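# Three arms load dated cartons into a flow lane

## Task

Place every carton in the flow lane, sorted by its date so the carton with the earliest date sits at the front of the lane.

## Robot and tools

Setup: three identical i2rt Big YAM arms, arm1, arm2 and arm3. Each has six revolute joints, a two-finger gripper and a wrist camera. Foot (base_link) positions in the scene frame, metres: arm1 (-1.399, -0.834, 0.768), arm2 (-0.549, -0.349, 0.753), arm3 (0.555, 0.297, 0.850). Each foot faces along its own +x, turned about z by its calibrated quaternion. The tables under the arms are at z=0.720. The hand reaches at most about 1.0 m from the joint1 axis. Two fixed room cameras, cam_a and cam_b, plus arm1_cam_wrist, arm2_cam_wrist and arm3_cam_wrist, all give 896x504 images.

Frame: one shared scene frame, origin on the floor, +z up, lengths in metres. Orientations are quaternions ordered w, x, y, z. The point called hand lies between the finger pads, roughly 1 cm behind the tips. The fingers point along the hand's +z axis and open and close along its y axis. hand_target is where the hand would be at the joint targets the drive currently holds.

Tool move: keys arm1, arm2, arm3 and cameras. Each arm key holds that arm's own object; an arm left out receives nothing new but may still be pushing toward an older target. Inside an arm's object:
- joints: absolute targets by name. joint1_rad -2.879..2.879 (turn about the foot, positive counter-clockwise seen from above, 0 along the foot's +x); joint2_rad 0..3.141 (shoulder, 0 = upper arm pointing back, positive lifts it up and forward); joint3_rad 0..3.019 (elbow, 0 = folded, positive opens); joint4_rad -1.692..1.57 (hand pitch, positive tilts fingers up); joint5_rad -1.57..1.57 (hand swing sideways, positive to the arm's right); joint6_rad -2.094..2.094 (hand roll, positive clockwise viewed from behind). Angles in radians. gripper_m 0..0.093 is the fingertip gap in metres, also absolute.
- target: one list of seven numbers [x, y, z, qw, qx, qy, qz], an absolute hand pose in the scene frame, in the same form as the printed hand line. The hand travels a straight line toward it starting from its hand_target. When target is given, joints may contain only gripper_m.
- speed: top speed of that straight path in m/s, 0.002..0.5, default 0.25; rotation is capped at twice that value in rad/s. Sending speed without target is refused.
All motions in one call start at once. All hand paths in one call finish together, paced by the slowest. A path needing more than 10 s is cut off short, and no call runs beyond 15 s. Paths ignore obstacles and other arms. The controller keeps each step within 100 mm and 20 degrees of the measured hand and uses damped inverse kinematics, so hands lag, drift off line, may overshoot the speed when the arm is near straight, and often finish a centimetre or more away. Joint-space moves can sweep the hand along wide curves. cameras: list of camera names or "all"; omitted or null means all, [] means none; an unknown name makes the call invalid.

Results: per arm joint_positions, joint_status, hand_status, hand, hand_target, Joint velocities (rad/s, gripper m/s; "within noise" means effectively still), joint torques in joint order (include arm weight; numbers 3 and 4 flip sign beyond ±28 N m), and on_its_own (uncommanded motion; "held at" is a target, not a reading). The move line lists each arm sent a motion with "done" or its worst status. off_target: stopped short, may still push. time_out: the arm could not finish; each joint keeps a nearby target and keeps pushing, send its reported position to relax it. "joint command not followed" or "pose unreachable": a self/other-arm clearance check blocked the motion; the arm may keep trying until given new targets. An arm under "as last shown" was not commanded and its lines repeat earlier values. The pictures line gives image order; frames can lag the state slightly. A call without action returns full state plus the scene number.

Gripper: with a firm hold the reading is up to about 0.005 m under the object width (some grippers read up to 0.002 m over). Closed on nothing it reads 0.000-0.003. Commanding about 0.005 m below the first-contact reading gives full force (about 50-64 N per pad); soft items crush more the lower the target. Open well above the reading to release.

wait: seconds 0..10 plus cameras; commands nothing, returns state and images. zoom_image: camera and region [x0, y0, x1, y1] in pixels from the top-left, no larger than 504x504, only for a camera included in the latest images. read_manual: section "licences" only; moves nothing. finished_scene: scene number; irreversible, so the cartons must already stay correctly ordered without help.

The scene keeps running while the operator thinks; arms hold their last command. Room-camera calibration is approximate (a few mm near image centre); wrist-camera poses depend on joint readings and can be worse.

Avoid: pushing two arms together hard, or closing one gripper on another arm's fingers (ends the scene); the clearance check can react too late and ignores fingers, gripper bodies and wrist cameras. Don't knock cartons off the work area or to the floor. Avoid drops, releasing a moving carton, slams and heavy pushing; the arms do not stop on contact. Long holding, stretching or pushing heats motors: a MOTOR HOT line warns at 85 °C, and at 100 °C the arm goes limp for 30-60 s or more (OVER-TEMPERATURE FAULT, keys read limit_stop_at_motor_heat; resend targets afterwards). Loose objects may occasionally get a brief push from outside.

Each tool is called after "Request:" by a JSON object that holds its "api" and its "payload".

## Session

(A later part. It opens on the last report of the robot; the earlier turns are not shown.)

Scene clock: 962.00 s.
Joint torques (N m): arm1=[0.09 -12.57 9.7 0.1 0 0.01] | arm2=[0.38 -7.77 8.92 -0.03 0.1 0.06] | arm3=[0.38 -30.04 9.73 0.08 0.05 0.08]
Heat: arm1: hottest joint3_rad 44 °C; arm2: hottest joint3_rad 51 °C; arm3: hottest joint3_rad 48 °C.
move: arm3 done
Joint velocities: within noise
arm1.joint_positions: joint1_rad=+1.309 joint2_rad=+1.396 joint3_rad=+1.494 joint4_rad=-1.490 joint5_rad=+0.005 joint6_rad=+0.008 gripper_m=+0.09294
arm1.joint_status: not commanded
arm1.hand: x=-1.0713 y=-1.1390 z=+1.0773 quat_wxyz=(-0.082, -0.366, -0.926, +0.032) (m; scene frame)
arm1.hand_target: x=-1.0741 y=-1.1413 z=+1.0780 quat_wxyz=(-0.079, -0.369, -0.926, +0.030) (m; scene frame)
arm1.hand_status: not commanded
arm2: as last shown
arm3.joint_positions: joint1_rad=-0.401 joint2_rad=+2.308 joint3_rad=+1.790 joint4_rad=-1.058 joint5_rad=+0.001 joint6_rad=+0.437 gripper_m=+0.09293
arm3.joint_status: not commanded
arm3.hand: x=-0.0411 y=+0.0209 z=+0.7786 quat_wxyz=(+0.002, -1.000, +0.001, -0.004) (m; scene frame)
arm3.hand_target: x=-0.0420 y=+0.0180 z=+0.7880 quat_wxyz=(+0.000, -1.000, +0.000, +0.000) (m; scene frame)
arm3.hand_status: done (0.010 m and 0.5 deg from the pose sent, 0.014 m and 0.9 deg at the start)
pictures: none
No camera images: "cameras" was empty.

Close, lift and extract.

Request:
{"api": "move", "payload": {"arm3": {"joints": {"gripper_m": 0.053}}, "cameras": []}}

Request:
{"api": "move", "payload": {"arm3": {"target": [-0.042, 0.018, 0.96, 0, -1, 0, 0.012], "speed": 0.3}, "cameras": ["arm3_cam_wrist"]}}

Request:
{"api": "move", "payload": {"arm3": {"target": [0.22, 0.05, 1.04, 0, -1, 0, 0.004], "speed": 0.35}, "cameras": []}}

Request:
{"api": "move", "payload": {"arm3": {"joints": {"joint1_rad": 1.2, "joint2_rad": 1.35, "joint3_rad": 1.3, "joint4_rad": -1.5, "joint5_rad": 0, "joint6_rad": -1.06}}, "cameras": ["arm3_cam_wrist"]}}

Scene clock: 967.47 s.
Joint torques (N m): arm1=[0.15 -12.57 9.68 0.09 -0.01 0.01] | arm2=[0.38 -7.65 8.94 -0.05 0.1 0.05] | arm3=[0.44 -29.98 9.74 -0.01 0.11 0.07]
Heat: arm1: hottest joint3_rad 44 °C; arm2: hottest joint3_rad 51 °C; arm3: hottest joint3_rad 47 °C.
move: arm3 off_target
Joint velocities: within noise
arm1, arm2: as last shown
arm3.joint_positions: joint1_rad=-0.401 joint2_rad=+2.308 joint3_rad=+1.790 joint4_rad=-1.058 joint5_rad=+0.000 joint6_rad=+0.437 gripper_m=+0.05828
arm3.joint_status: gripper_m off_target (ended at +0.05831, target +0.05300)
arm3.hand: x=-0.0410 y=+0.0207 z=+0.7786 quat_wxyz=(+0.001, -1.000, +0.001, -0.004) (m; scene frame)
arm3.hand_target: x=-0.0420 y=+0.0180 z=+0.7880 quat_wxyz=(+0.000, -1.000, +0.000, +0.000) (m; scene frame)
arm3.hand_status: not commanded
pictures: none
No camera images: "cameras" was empty.

Scene clock: 969.00 s.
Joint torques (N m): arm1=[0.03 -12.51 9.68 0.09 0 0.02] | arm2=[0.38 -7.71 8.94 -0.01 0.1 0.05] | arm3=[0.67 -27.52 15.8 -0.01 0.21 0.11]
Heat: arm1: hottest joint3_rad 44 °C; arm2: hottest joint3_rad 51 °C; arm3: hottest joint3_rad 47 °C.
move: arm3 off_target
Joint velocities: within noise
arm1, arm2: as last shown
arm3.joint_positions: joint1_rad=-0.401 joint2_rad=+2.109 joint3_rad=+1.888 joint4_rad=-1.371 joint5_rad=+0.008 joint6_rad=+0.437 gripper_m=+0.05828
arm3.joint_status: not commanded
arm3.hand: x=-0.0280 y=+0.0284 z=+0.9400 quat_wxyz=(+0.008, -1.000, +0.001, -0.009) (m; scene frame)
arm3.hand_target: x=-0.0409 y=+0.0185 z=+0.9603 quat_wxyz=(+0.000, -1.000, +0.000, +0.012) (m; scene frame)
arm3.hand_status: off_target (0.027 m and 2.6 deg from the pose sent, 0.182 m and 1.8 deg at the start; pose on its path clipped on 8 of 46 steps)
pictures: arm3_cam_wrist
camera_calibration:
arm3_cam_wrist: T_world_to_cam=[[0.0174651, 0.999747, 0.0141419, -0.0403346], [0.791863, -0.0224662, 0.610285, -0.5491], [0.610449, 0.000539779, -0.792056, 0.884643], [0, 0, 0, 1]] pos_world=[-0.104512, 0.0275106, 1.03636]

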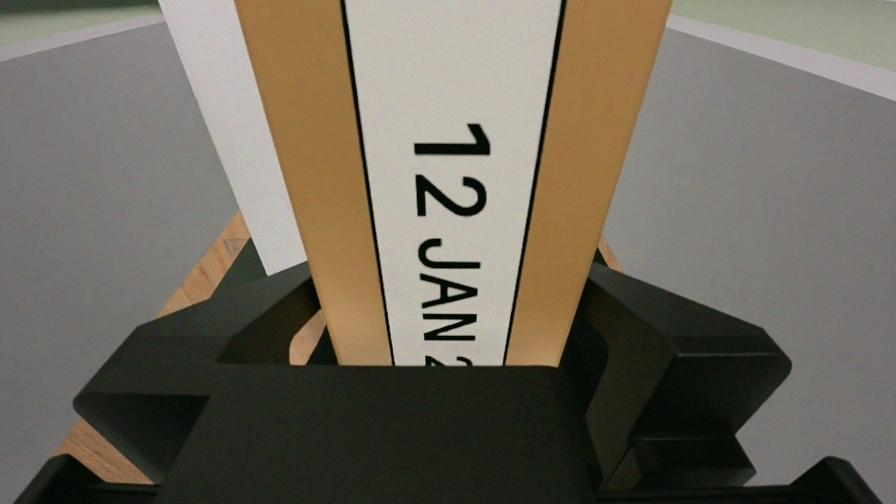

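Scene clock: 970.80 s.
Joint torques (N m): arm1=[0.09 -12.63 9.7 0.09 0 0.01] | arm2=[0.32 -7.71 8.92 -0.03 0.1 0.05] | arm3=[0.97 -16.62 11.21 0.03 0.21 0.15]
Heat: arm1: hottest joint3_rad 44 °C; arm2: hottest joint3_rad 51 °C; arm3: hottest joint3_rad 47 °C.
move: arm3 done
Joint velocities: within noise
arm1, arm2: as last shown
arm3.joint_positions: joint1_rad=-0.205 joint2_rad=+1.453 joint3_rad=+1.228 joint4_rad=-1.347 joint5_rad=+0.002 joint6_rad=+0.632 gripper_m=+0.05828
arm3.joint_status: not commanded
arm3.hand: x=+0.2174 y=+0.0521 z=+1.0330 quat_wxyz=(+0.001, -1.000, +0.000, -0.001) (m; scene frame)
arm3.hand_target: x=+0.2199 y=+0.0500 z=+1.0399 quat_wxyz=(+0.000, -1.000, +0.000, +0.004) (m; scene frame)
arm3.hand_status: done (0.008 m and 0.6 deg from the pose sent, 0.268 m and 1.8 deg at the start)
pictures: none
No camera images: "cameras" was empty.

Scene clock: 972.60 s.
Joint torques (N m): arm1=[0.03 -12.63 9.68 0.09 -0.01 0.01] | arm2=[0.38 -7.71 8.91 -0.02 0.1 0.06] | arm3=[0.44 -15.21 15.34 -0.02 -0.02 -0.04]
Heat: arm1: hottest joint3_rad 44 °C; arm2: hottest joint3_rad 51 °C; arm3: hottest joint3_rad 47 °C.
move: arm3 done
Joint velocities: within noise
arm1: as last shown
arm2.joint_positions: joint1_rad=-1.998 joint2_rad=+1.276 joint3_rad=+1.163 joint4_rad=-1.432 joint5_rad=-0.017 joint6_rad=+0.605 gripper_m=+0.09295
arm2.joint_status: not commanded
arm2.hand: x=-0.2538 y=-0.1385 z=+0.9772 quat_wxyz=(-0.011, +0.000, -1.000, -0.008) (m; scene frame)
arm2.hand_target: x=-0.2600 y=-0.1400 z=+0.9701 quat_wxyz=(+0.000, +0.000, -1.000, +0.000) (m; scene frame)
arm2.hand_status: not commanded
arm3.joint_positions: joint1_rad=+1.195 joint2_rad=+1.363 joint3_rad=+1.250 joint4_rad=-1.491 joint5_rad=+0.000 joint6_rad=-1.052 gripper_m=+0.05833
arm3.joint_status: all done
arm3.hand: x=+0.7232 y=-0.0446 z=+1.0767 quat_wxyz=(+0.007, -0.029, -0.999, -0.015) (m; scene frame)
arm3.hand_target: x=+0.7295 y=-0.0528 z=+1.1004 quat_wxyz=(-0.006, -0.023, -1.000, +0.009) (m; scene frame)
arm3.hand_status: not commanded
pictures: arm3_cam_wrist
camera_calibration:
arm3_cam_wrist: T_world_to_cam=[[-0.0747382, -0.996695, -0.0318371, 0.0448041], [-0.793638, 0.0401204, 0.607067, -0.076026], [-0.603783, 0.0706382, -0.794013, 1.41767], [0, 0, 0, 1]] pos_world=[0.798978, -0.0524355, 1.17323]

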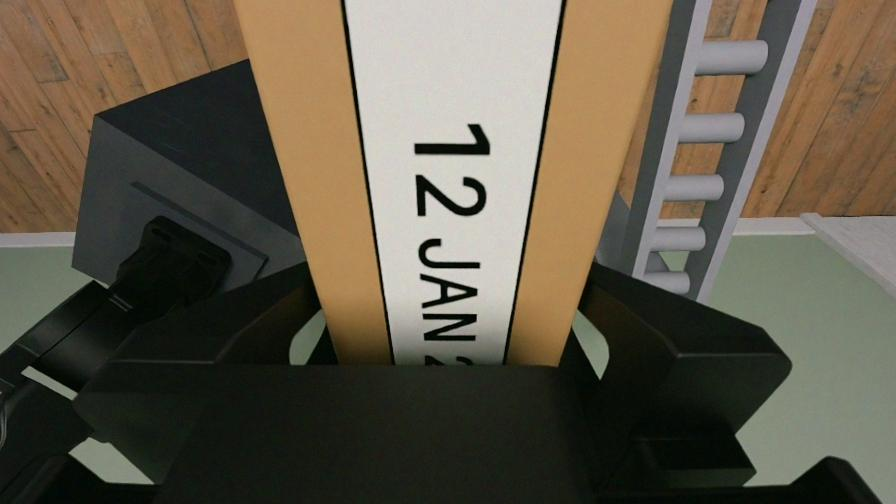

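Request:
{"api": "move", "payload": {"arm3": {"target": [0.752, -0.347, 0.90, 0.035, -0.002, -0.9993, 0.015], "speed": 0.35}, "cameras": ["arm3_cam_wrist"]}}

Scene clock: 983.57 s.
Joint torques (N m): arm1=[0.09 -12.57 9.65 0.12 0 0.01] | arm2=[0.44 -7.71 8.92 -0.03 0.1 0.05] | arm3=[-0.5 -28.4 15.64 -0.09 0.08 -0.04]
Heat: arm1: hottest joint3_rad 44 °C; arm2: hottest joint3_rad 51 °C; arm3: hottest joint3_rad 48 °C.
move: arm3 off_target
Joint velocities: within noise
arm1, arm2: as last shown
arm3.joint_positions: joint1_rad=+1.060 joint2_rad=+2.204 joint3_rad=+1.888 joint4_rad=-1.293 joint5_rad=+0.076 joint6_rad=-1.241 gripper_m=+0.05833
arm3.joint_status: not commanded
arm3.hand: x=+0.7507 y=-0.3271 z=+0.8822 quat_wxyz=(+0.041, -0.002, -0.999, -0.006) (m; scene frame)
arm3.hand_target: x=+0.7515 y=-0.3458 z=+0.9004 quat_wxyz=(+0.035, -0.002, -0.999, +0.016) (m; scene frame)
arm3.hand_status: off_target (0.027 m and 2.5 deg from the pose sent, 0.351 m and 5.7 deg at the start)
pictures: arm3_cam_wrist
camera_calibration:
arm3_cam_wrist: T_world_to_cam=[[-0.0199567, -0.999726, -0.0122674, -0.300355], [-0.751478, 0.00690588, 0.659722, -0.0137741], [-0.659456, 0.0223846, -0.75141, 1.2883], [0, 0, 0, 1]] pos_world=[0.83323, -0.329015, 0.973442]

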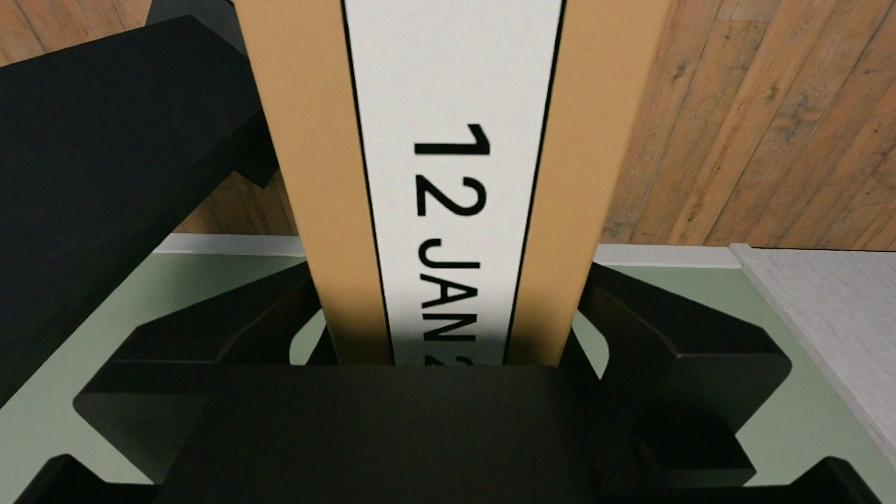

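Request:
{"api": "move", "payload": {"arm3": {"target": [0.752, -0.338, 0.815, 0.037, 0.004, -0.9993, 0.008], "speed": 0.25}, "cameras": ["arm3_cam_wrist"]}}

Scene clock: 986.87 s.
Joint torques (N m): arm1=[0.15 -12.51 9.68 0.1 -0.01 0] | arm2=[0.44 -7.77 8.94 -0.03 0.1 0.05] | arm3=[-0.15 -29.45 10.85 0.5 0.05 -0.04]
Heat: arm1: hottest joint3_rad 44 °C; arm2: hottest joint3_rad 51 °C; arm3: hottest joint3_rad 48 °C.
move: arm3 off_target
Joint velocities: within noise
arm1, arm2: as last shown
arm3.joint_positions: joint1_rad=+1.060 joint2_rad=+2.292 joint3_rad=+1.833 joint4_rad=-1.148 joint5_rad=+0.076 joint6_rad=-1.248 gripper_m=+0.05833
arm3.joint_status: not commanded
arm3.hand: x=+0.7515 y=-0.3290 z=+0.8061 quat_wxyz=(+0.041, +0.002, -0.999, -0.005) (m; scene frame)
arm3.hand_target: x=+0.7519 y=-0.3379 z=+0.8151 quat_wxyz=(+0.037, +0.004, -0.999, +0.008) (m; scene frame)
arm3.hand_status: off_target (0.013 m and 1.6 deg from the pose sent, 0.068 m and 1.8 deg at the start)
pictures: arm3_cam_wrist
camera_calibration:
arm3_cam_wrist: T_world_to_cam=[[-0.0123581, -0.999859, -0.0114103, -0.309535], [-0.751916, 0.00177021, 0.659256, 0.0360553], [-0.659143, 0.0167267, -0.751832, 1.22985], [0, 0, 0, 1]] pos_world=[0.833934, -0.330126, 0.897341]

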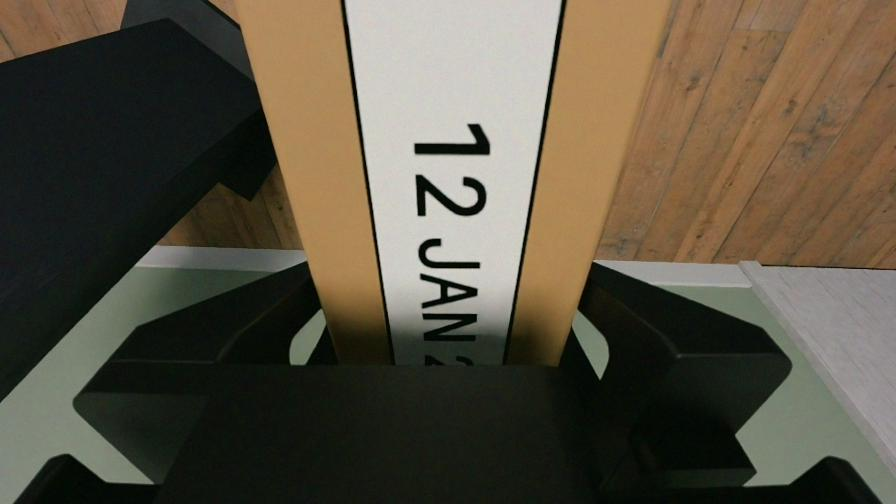

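Request:
{"api": "move", "payload": {"arm3": {"target": [0.752, -0.339, 0.785, 0.037, 0.004, -0.9993, 0.006], "speed": 0.2}, "cameras": ["arm3_cam_wrist", "cam_b"]}}

Request:
{"api": "zoom_image", "payload": {"camera": "cam_b", "region": [400, 180, 600, 300]}}

Scene clock: 991.53 s.
Joint torques (N m): arm1=[0.09 -12.63 9.68 0.1 -0.01 0.01] | arm2=[0.38 -7.65 8.92 -0.02 0.1 0.05] | arm3=[-0.32 -28.22 10.28 0.55 -0.01 -0.03]
Heat: arm1: hottest joint3_rad 44 °C; arm2: hottest joint3_rad 51 °C; arm3: hottest joint3_rad 48 °C.
move: arm3 done
Joint velocities: within noise
arm1, arm2: as last shown
arm3.joint_positions: joint1_rad=+1.060 joint2_rad=+2.319 joint3_rad=+1.833 joint4_rad=-1.105 joint5_rad=+0.076 joint6_rad=-1.249 gripper_m=+0.05834
arm3.joint_status: not commanded
arm3.hand: x=+0.7533 y=-0.3344 z=+0.7885 quat_wxyz=(+0.038, +0.002, -0.999, +0.003) (m; scene frame)
arm3.hand_target: x=+0.7519 y=-0.3390 z=+0.7851 quat_wxyz=(+0.037, +0.004, -0.999, +0.006) (m; scene frame)
arm3.hand_status: done (0.006 m and 0.5 deg from the pose sent, 0.023 m and 1.4 deg at the start)
pictures: arm3_cam_wrist, cam_b
camera_calibration:
arm3_cam_wrist: T_world_to_cam=[[-0.0116565, -0.999924, 0.00397319, -0.327757], [-0.755367, 0.011409, 0.655203, 0.0580556], [-0.655199, 0.00463614, -0.755442, 1.21383], [0, 0, 0, 1]] pos_world=[0.835333, -0.334022, 0.880243]

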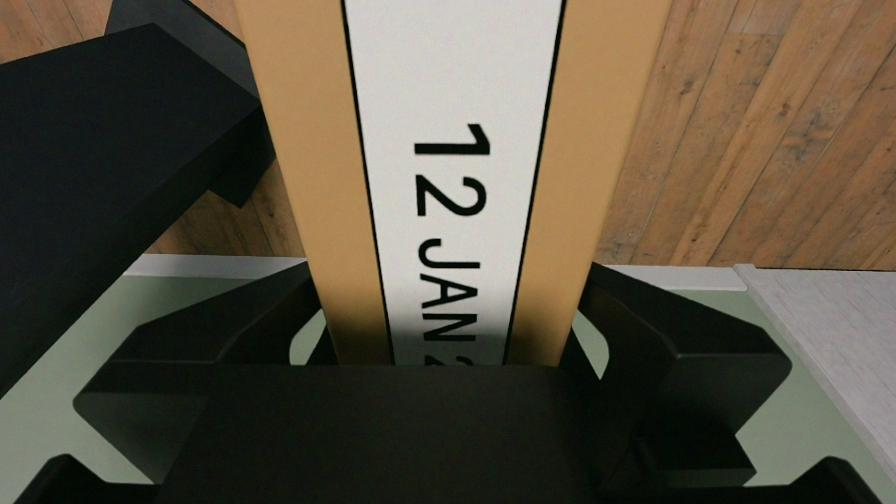

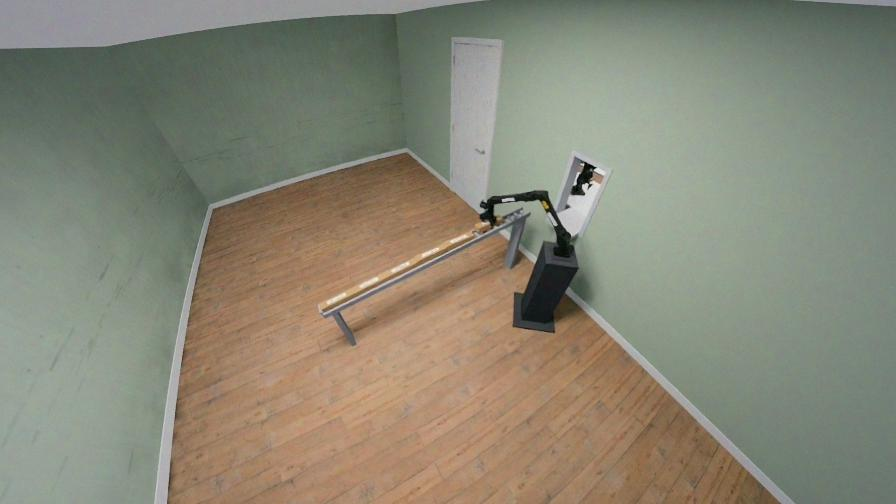

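Scaled by 2.520 from the camera's 896x504 image, which has a finer 1280x720 frame.

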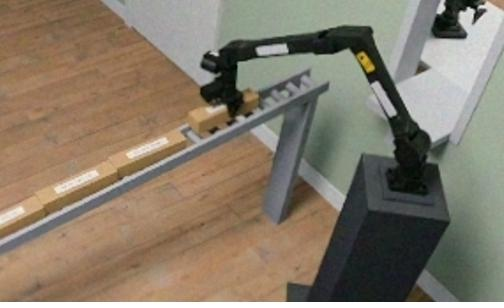

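Request:
{"api": "move", "payload": {"arm3": {"target": [0.752, -0.337, 0.762, 0.037, 0.004, -0.9993, 0.004], "speed": 0.15}, "cameras": []}}

Request:
{"api": "move", "payload": {"arm3": {"target": [0.752, -0.336, 0.749, 0.037, 0.004, -0.9993, 0.004], "speed": 0.1}, "cameras": ["arm3_cam_wrist", "cam_b"]}}

Request:
{"api": "zoom_image", "payload": {"camera": "cam_b", "region": [440, 180, 560, 260]}}

Scene clock: 995.13 s.
Joint torques (N m): arm1=[0.09 -12.57 9.69 0.08 -0.01 0.01] | arm2=[0.38 -7.71 8.94 -0.02 0.1 0.05] | arm3=[-0.38 -28.1 9.78 0.61 -0.05 -0.03]
Heat: arm1: hottest joint3_rad 44 °C; arm2: hottest joint3_rad 51 °C; arm3: hottest joint3_rad 48 °C.
move: arm3 done
Joint velocities: within noise
arm1.joint_positions: joint1_rad=+1.309 joint2_rad=+1.396 joint3_rad=+1.494 joint4_rad=-1.490 joint5_rad=+0.005 joint6_rad=+0.008 gripper_m=+0.09294
arm1.joint_status: not commanded
arm1.hand: x=-1.0713 y=-1.1390 z=+1.0773 quat_wxyz=(-0.082, -0.366, -0.926, +0.032) (m; scene frame)
arm1.hand_target: x=-1.0741 y=-1.1413 z=+1.0780 quat_wxyz=(-0.079, -0.369, -0.926, +0.030) (m; scene frame)
arm1.hand_status: not commanded
arm2: as last shown
arm3.joint_positions: joint1_rad=+1.060 joint2_rad=+2.350 joint3_rad=+1.825 joint4_rad=-1.067 joint5_rad=+0.076 joint6_rad=-1.249 gripper_m=+0.05834
arm3.joint_status: not commanded
arm3.hand: x=+0.7531 y=-0.3336 z=+0.7659 quat_wxyz=(+0.039, +0.002, -0.999, +0.002) (m; scene frame)
arm3.hand_target: x=+0.7519 y=-0.3369 z=+0.7620 quat_wxyz=(+0.037, +0.004, -0.999, +0.004) (m; scene frame)
arm3.hand_status: done (0.005 m and 0.4 deg from the pose sent, 0.027 m and 0.3 deg at the start)
pictures: none
No camera images: "cameras" was empty.

Scene clock: 996.10 s.
Joint torques (N m): arm1=[0.09 -12.57 9.69 0.09 -0.01 0.01] | arm2=[0.38 -7.71 8.92 -0.02 0.1 0.06] | arm3=[-0.03 -27.11 9.35 0.79 -0.06 -0.03]
Heat: arm1: hottest joint3_rad 44 °C; arm2: hottest joint3_rad 51 °C; arm3: hottest joint3_rad 48 °C.
move: arm3 off_target
Joint velocities: within noise
arm1, arm2: as last shown
arm3.joint_positions: joint1_rad=+1.060 joint2_rad=+2.351 joint3_rad=+1.823 joint4_rad=-1.049 joint5_rad=+0.076 joint6_rad=-1.249 gripper_m=+0.05834
arm3.joint_status: not commanded
arm3.hand: x=+0.7542 y=-0.3368 z=+0.7645 quat_wxyz=(+0.036, +0.002, -0.999, +0.009) (m; scene frame)
arm3.hand_target: x=+0.7518 y=-0.3355 z=+0.7492 quat_wxyz=(+0.037, +0.004, -0.999, +0.004) (m; scene frame)
arm3.hand_status: off_target (0.016 m and 0.6 deg from the pose sent, 0.017 m and 0.4 deg at the start)
pictures: arm3_cam_wrist, cam_b
camera_calibration:
arm3_cam_wrist: T_world_to_cam=[[-0.0113507, -0.999798, 0.0165845, -0.339968], [-0.75812, 0.0194193, 0.651826, 0.0818538], [-0.652017, -0.00517436, -0.758187, 1.19266], [0, 0, 0, 1]] pos_world=[0.835832, -0.335318, 0.856545]

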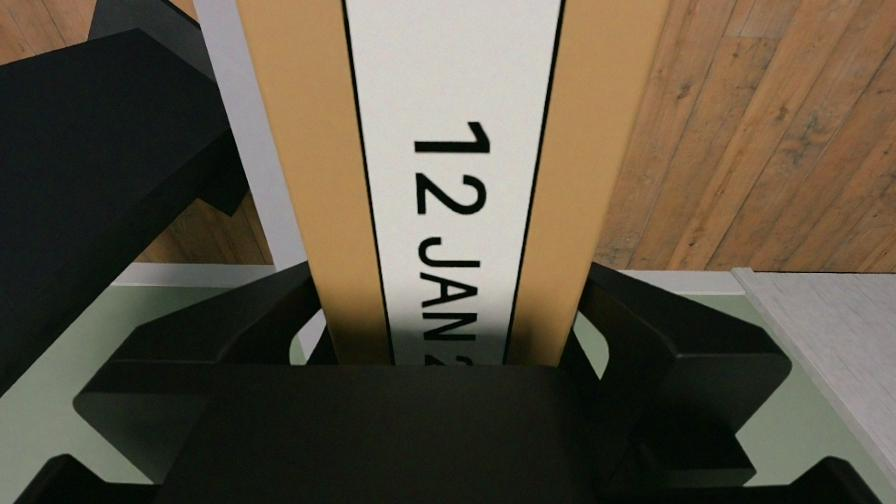

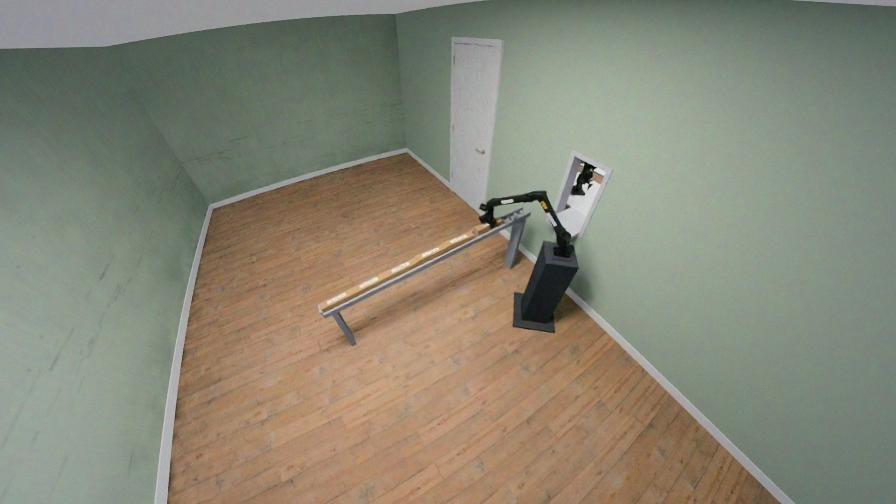

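Scaled by 4.200 from the camera's 896x504 image, which has a finer 1280x720 frame.

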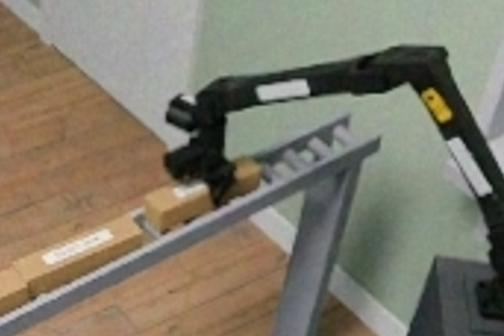

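Request:
{"api": "move", "payload": {"arm3": {"target": [0.752, -0.325, 0.768, 0.037, 0.004, -0.9993, 0.002], "speed": 0.1}, "cameras": []}}

Request:
{"api": "move", "payload": {"arm3": {"target": [0.752, -0.327, 0.752, 0.037, 0.004, -0.9993, 0.002], "speed": 0.1}, "cameras": ["arm3_cam_wrist"]}}

Scene clock: 1008.33 s.
Joint torques (N m): arm1=[0.15 -12.57 9.69 0.1 0 0.01] | arm2=[0.38 -7.71 8.92 -0.03 0.1 0.06] | arm3=[0.15 -30.1 8.36 0.13 -0.28 0.1]
Heat: arm1: hottest joint3_rad 44 °C; arm2: hottest joint3_rad 51 °C; arm3: hottest joint3_rad 46 °C.
move: arm3 done
Joint velocities: within noise
arm1, arm2: as last shown
arm3.joint_positions: joint1_rad=+1.060 joint2_rad=+2.339 joint3_rad=+1.792 joint4_rad=-1.046 joint5_rad=+0.081 joint6_rad=-1.254 gripper_m=+0.05834
arm3.joint_status: not commanded
arm3.hand: x=+0.7502 y=-0.3275 z=+0.7622 quat_wxyz=(+0.041, +0.005, -0.999, +0.002) (m; scene frame)
arm3.hand_target: x=+0.7520 y=-0.3250 z=+0.7679 quat_wxyz=(+0.037, +0.004, -0.999, +0.002) (m; scene frame)
arm3.hand_status: done (0.007 m and 0.5 deg from the pose sent, 0.013 m and 0.9 deg at the start)
pictures: none
No camera images: "cameras" was empty.

Scene clock: 1009.30 s.
Joint torques (N m): arm1=[0.09 -12.51 9.69 0.1 0 0.02] | arm2=[0.44 -7.71 8.92 -0.02 0.1 0.05] | arm3=[0.26 -27.69 8.79 0.77 -0.28 0.07]
Heat: arm1: hottest joint3_rad 44 °C; arm2: hottest joint3_rad 51 °C; arm3: hottest joint3_rad 46 °C.
move: arm3 done
Joint velocities: within noise
arm1, arm2: as last shown
arm3.joint_positions: joint1_rad=+1.060 joint2_rad=+2.339 joint3_rad=+1.792 joint4_rad=-1.041 joint5_rad=+0.081 joint6_rad=-1.253 gripper_m=+0.05834
arm3.joint_status: not commanded
arm3.hand: x=+0.7506 y=-0.3286 z=+0.7622 quat_wxyz=(+0.040, +0.004, -0.999, +0.005) (m; scene frame)
arm3.hand_target: x=+0.7519 y=-0.3268 z=+0.7521 quat_wxyz=(+0.037, +0.004, -0.999, +0.002) (m; scene frame)
arm3.hand_status: done (0.010 m and 0.5 deg from the pose sent, 0.010 m and 0.5 deg at the start)
pictures: arm3_cam_wrist
camera_calibration:
arm3_cam_wrist: T_world_to_cam=[[-0.00732988, -0.999942, 0.00783323, -0.328189], [-0.752803, 0.0106741, 0.658159, 0.0687617], [-0.658205, -0.00107265, -0.752838, 1.19048], [0, 0, 0, 1]] pos_world=[0.832937, -0.327627, 0.853552]

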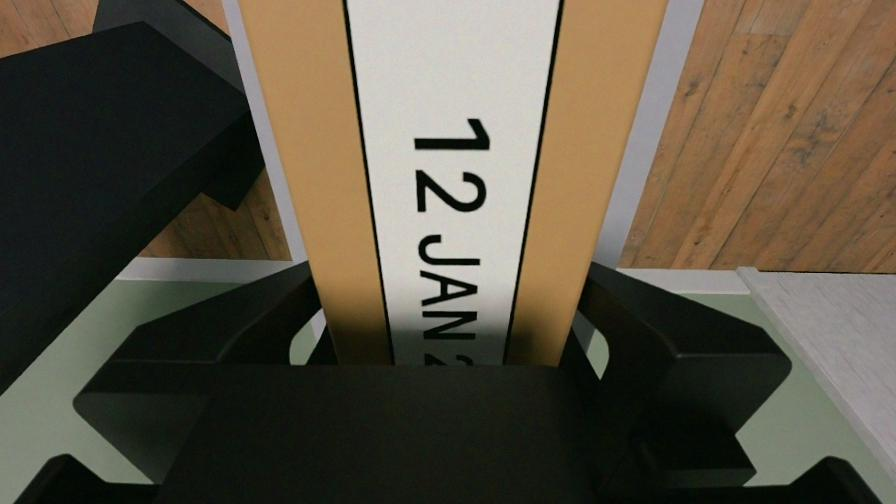

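Request:
{"api": "move", "payload": {"arm3": {"joints": {"gripper_m": 0.070}}, "cameras": ["arm3_cam_wrist"]}}

Request:
{"api": "move", "payload": {"arm3": {"target": [0.751, -0.328, 0.90, 0.037, 0.004, -0.9993, 0.002], "speed": 0.3}, "cameras": ["arm3_cam_wrist", "cam_b"]}}

Request:
{"api": "zoom_image", "payload": {"camera": "cam_b", "region": [300, 180, 620, 360]}}

Scene clock: 1013.77 s.
Joint torques (N m): arm1=[0.09 -12.57 9.7 0.09 0 0.01] | arm2=[0.38 -7.71 8.92 -0.03 0.1 0.06] | arm3=[0.09 -27.75 8.87 0.55 -0.1 0.07]
Heat: arm1: hottest joint3_rad 44 °C; arm2: hottest joint3_rad 51 °C; arm3: hottest joint3_rad 46 °C.
move: arm3 done
Joint velocities: within noise
arm1: as last shown
arm2.joint_positions: joint1_rad=-1.998 joint2_rad=+1.276 joint3_rad=+1.163 joint4_rad=-1.432 joint5_rad=-0.017 joint6_rad=+0.605 gripper_m=+0.09295
arm2.joint_status: not commanded
arm2.hand: x=-0.2538 y=-0.1385 z=+0.9772 quat_wxyz=(-0.011, +0.000, -1.000, -0.008) (m; scene frame)
arm2.hand_target: x=-0.2600 y=-0.1400 z=+0.9701 quat_wxyz=(+0.000, +0.000, -1.000, +0.000) (m; scene frame)
arm2.hand_status: not commanded
arm3.joint_positions: joint1_rad=+1.060 joint2_rad=+2.339 joint3_rad=+1.792 joint4_rad=-1.036 joint5_rad=+0.076 joint6_rad=-1.253 gripper_m=+0.06983
arm3.joint_status: all done
arm3.hand: x=+0.7518 y=-0.3295 z=+0.7621 quat_wxyz=(+0.037, +0.004, -0.999, +0.006) (m; scene frame)
arm3.hand_target: x=+0.7519 y=-0.3269 z=+0.7521 quat_wxyz=(+0.037, +0.004, -0.999, +0.002) (m; scene frame)
arm3.hand_status: not commanded
pictures: arm3_cam_wrist
camera_calibration:
arm3_cam_wrist: T_world_to_cam=[[-0.00785985, -0.999909, 0.0109386, -0.331085], [-0.756956, 0.0130973, 0.653334, 0.0773383], [-0.653418, -0.00314492, -0.75699, 1.19004], [0, 0, 0, 1]] pos_world=[0.833535, -0.328325, 0.853944]

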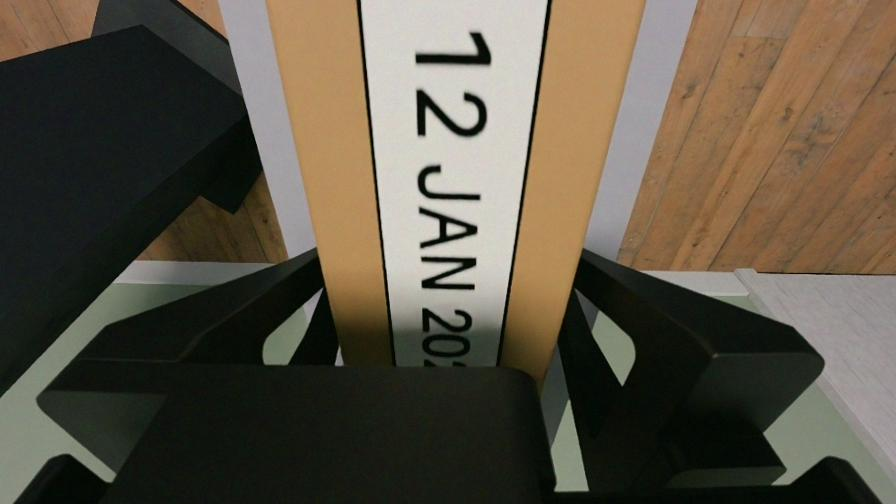

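Scene clock: 1015.17 s.
Joint torques (N m): arm1=[0.09 -12.63 9.68 0.1 -0.01 0.01] | arm2=[0.38 -7.65 8.92 -0.03 0.1 0.05] | arm3=[0.03 -26.05 13.41 -0.05 -0.09 0.04]
Heat: arm1: hottest joint3_rad 44 °C; arm2: hottest joint3_rad 51 °C; arm3: hottest joint3_rad 46 °C.
move: arm3 done
Joint velocities: within noise
arm1, arm2: as last shown
arm3.joint_positions: joint1_rad=+1.060 joint2_rad=+2.155 joint3_rad=+1.857 joint4_rad=-1.295 joint5_rad=+0.076 joint6_rad=-1.253 gripper_m=+0.06994
arm3.joint_status: not commanded
arm3.hand: x=+0.7484 y=-0.3202 z=+0.9017 quat_wxyz=(+0.038, +0.004, -0.999, +0.002) (m; scene frame)
arm3.hand_target: x=+0.7509 y=-0.3278 z=+0.9000 quat_wxyz=(+0.037, +0.004, -0.999, +0.002) (m; scene frame)
arm3.hand_status: done (0.008 m and 0.2 deg from the pose sent, 0.138 m and 0.5 deg at the start)
pictures: arm3_cam_wrist, cam_b
camera_calibration:
arm3_cam_wrist: T_world_to_cam=[[-0.00782376, -0.999968, 0.00138413, -0.314596], [-0.755107, 0.00681538, 0.655566, -0.0219539], [-0.655554, 0.00408382, -0.755137, 1.29581], [0, 0, 0, 1]] pos_world=[0.830436, -0.319728, 0.993342]

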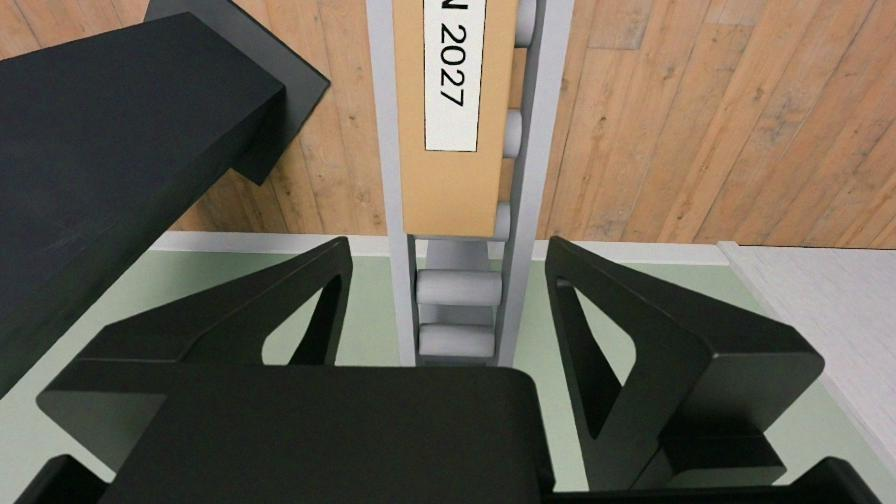

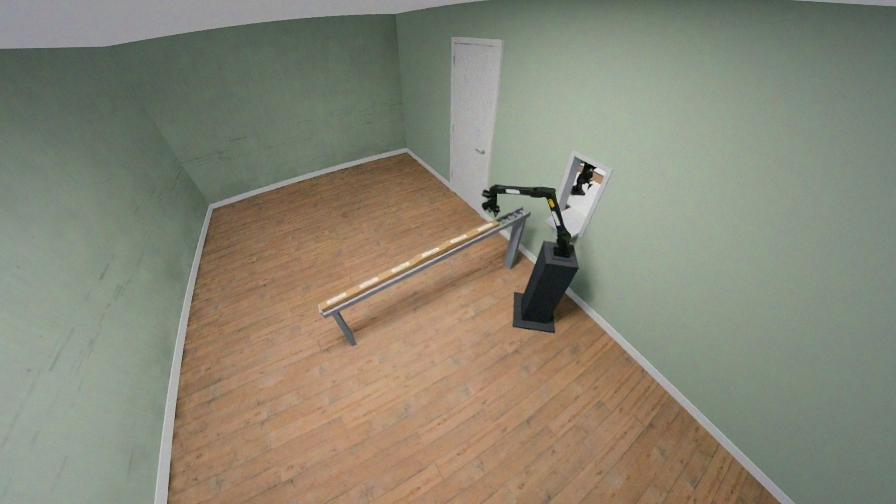

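Scaled by 1.575 from the camera's 896x504 image, which has a finer 1280x720 frame.

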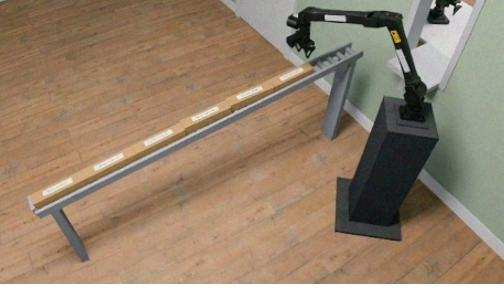

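Request:
{"api": "wait", "payload": {"seconds": 0.5, "cameras": ["cam_a", "cam_b"]}}

Request:
{"api": "zoom_image", "payload": {"camera": "cam_b", "region": [420, 180, 560, 280]}}

Request:
{"api": "zoom_image", "payload": {"camera": "cam_a", "region": [200, 100, 700, 504]}}

Scene clock: 1019.33 s.
Joint torques (N m): arm1=[0.09 -12.51 9.69 0.09 0 0.01] | arm2=[0.38 -7.65 8.94 -0.03 0.1 0.05] | arm3=[0.03 -26.05 13.46 -0.12 -0.1 0.05]
Heat: arm1: hottest joint3_rad 44 °C; arm2: hottest joint3_rad 51 °C; arm3: hottest joint3_rad 46 °C.
Joint velocities: within noise
arm1.joint_positions: joint1_rad=+1.309 joint2_rad=+1.396 joint3_rad=+1.494 joint4_rad=-1.490 joint5_rad=+0.005 joint6_rad=+0.008 gripper_m=+0.09294
arm1.joint_status: not commanded
arm1.hand: x=-1.0713 y=-1.1390 z=+1.0773 quat_wxyz=(-0.082, -0.366, -0.926, +0.032) (m; scene frame)
arm1.hand_target: x=-1.0741 y=-1.1413 z=+1.0780 quat_wxyz=(-0.079, -0.369, -0.926, +0.030) (m; scene frame)
arm1.hand_status: not commanded
arm2.joint_positions: joint1_rad=-1.998 joint2_rad=+1.276 joint3_rad=+1.163 joint4_rad=-1.432 joint5_rad=-0.017 joint6_rad=+0.605 gripper_m=+0.09295
arm2.joint_status: not commanded
arm2.hand: x=-0.2538 y=-0.1385 z=+0.9772 quat_wxyz=(-0.011, +0.000, -1.000, -0.008) (m; scene frame)
arm2.hand_target: x=-0.2600 y=-0.1400 z=+0.9701 quat_wxyz=(+0.000, +0.000, -1.000, +0.000) (m; scene frame)
arm2.hand_status: not commanded
arm3.joint_positions: joint1_rad=+1.060 joint2_rad=+2.155 joint3_rad=+1.857 joint4_rad=-1.295 joint5_rad=+0.076 joint6_rad=-1.253 gripper_m=+0.06994
arm3.joint_status: not commanded
arm3.hand: x=+0.7484 y=-0.3202 z=+0.9017 quat_wxyz=(+0.038, +0.004, -0.999, +0.002) (m; scene frame)
arm3.hand_target: x=+0.7509 y=-0.3278 z=+0.9000 quat_wxyz=(+0.037, +0.004, -0.999, +0.002) (m; scene frame)
arm3.hand_status: done (0.008 m and 0.2 deg from the pose sent, 0.138 m and 0.5 deg at the start)
wait: 0.50 s; at rest from the start
pictures: cam_a, cam_b

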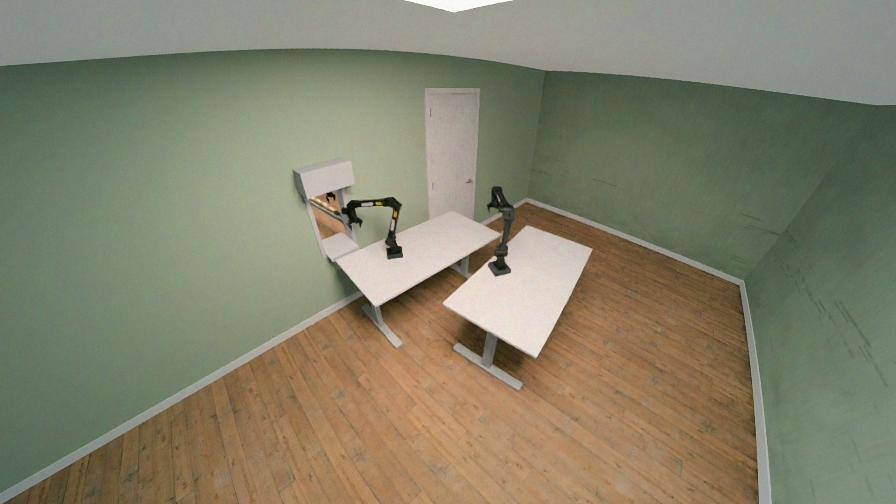

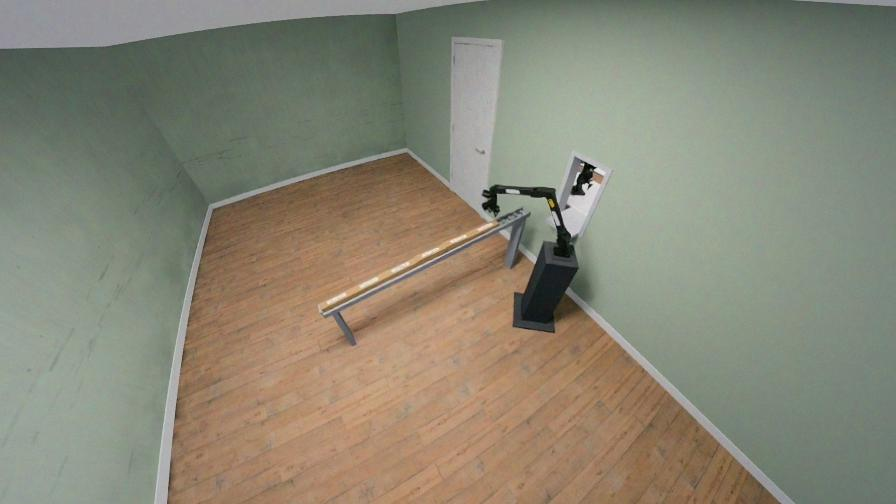

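Scaled by 3.600 from the camera's 896x504 image, which has a finer 1280x720 frame.

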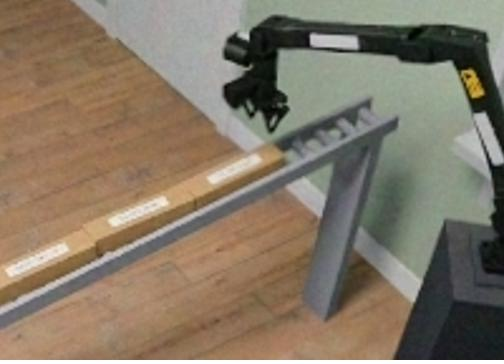

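Scaled by 1.008 from the camera's 896x504 image, which has a finer 1280x720 frame.

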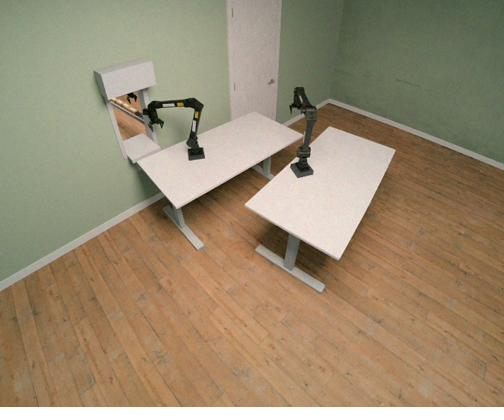

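Request:
{"api": "finished_scene", "payload": {"scene": 1}}

The scene is finished: the task was done.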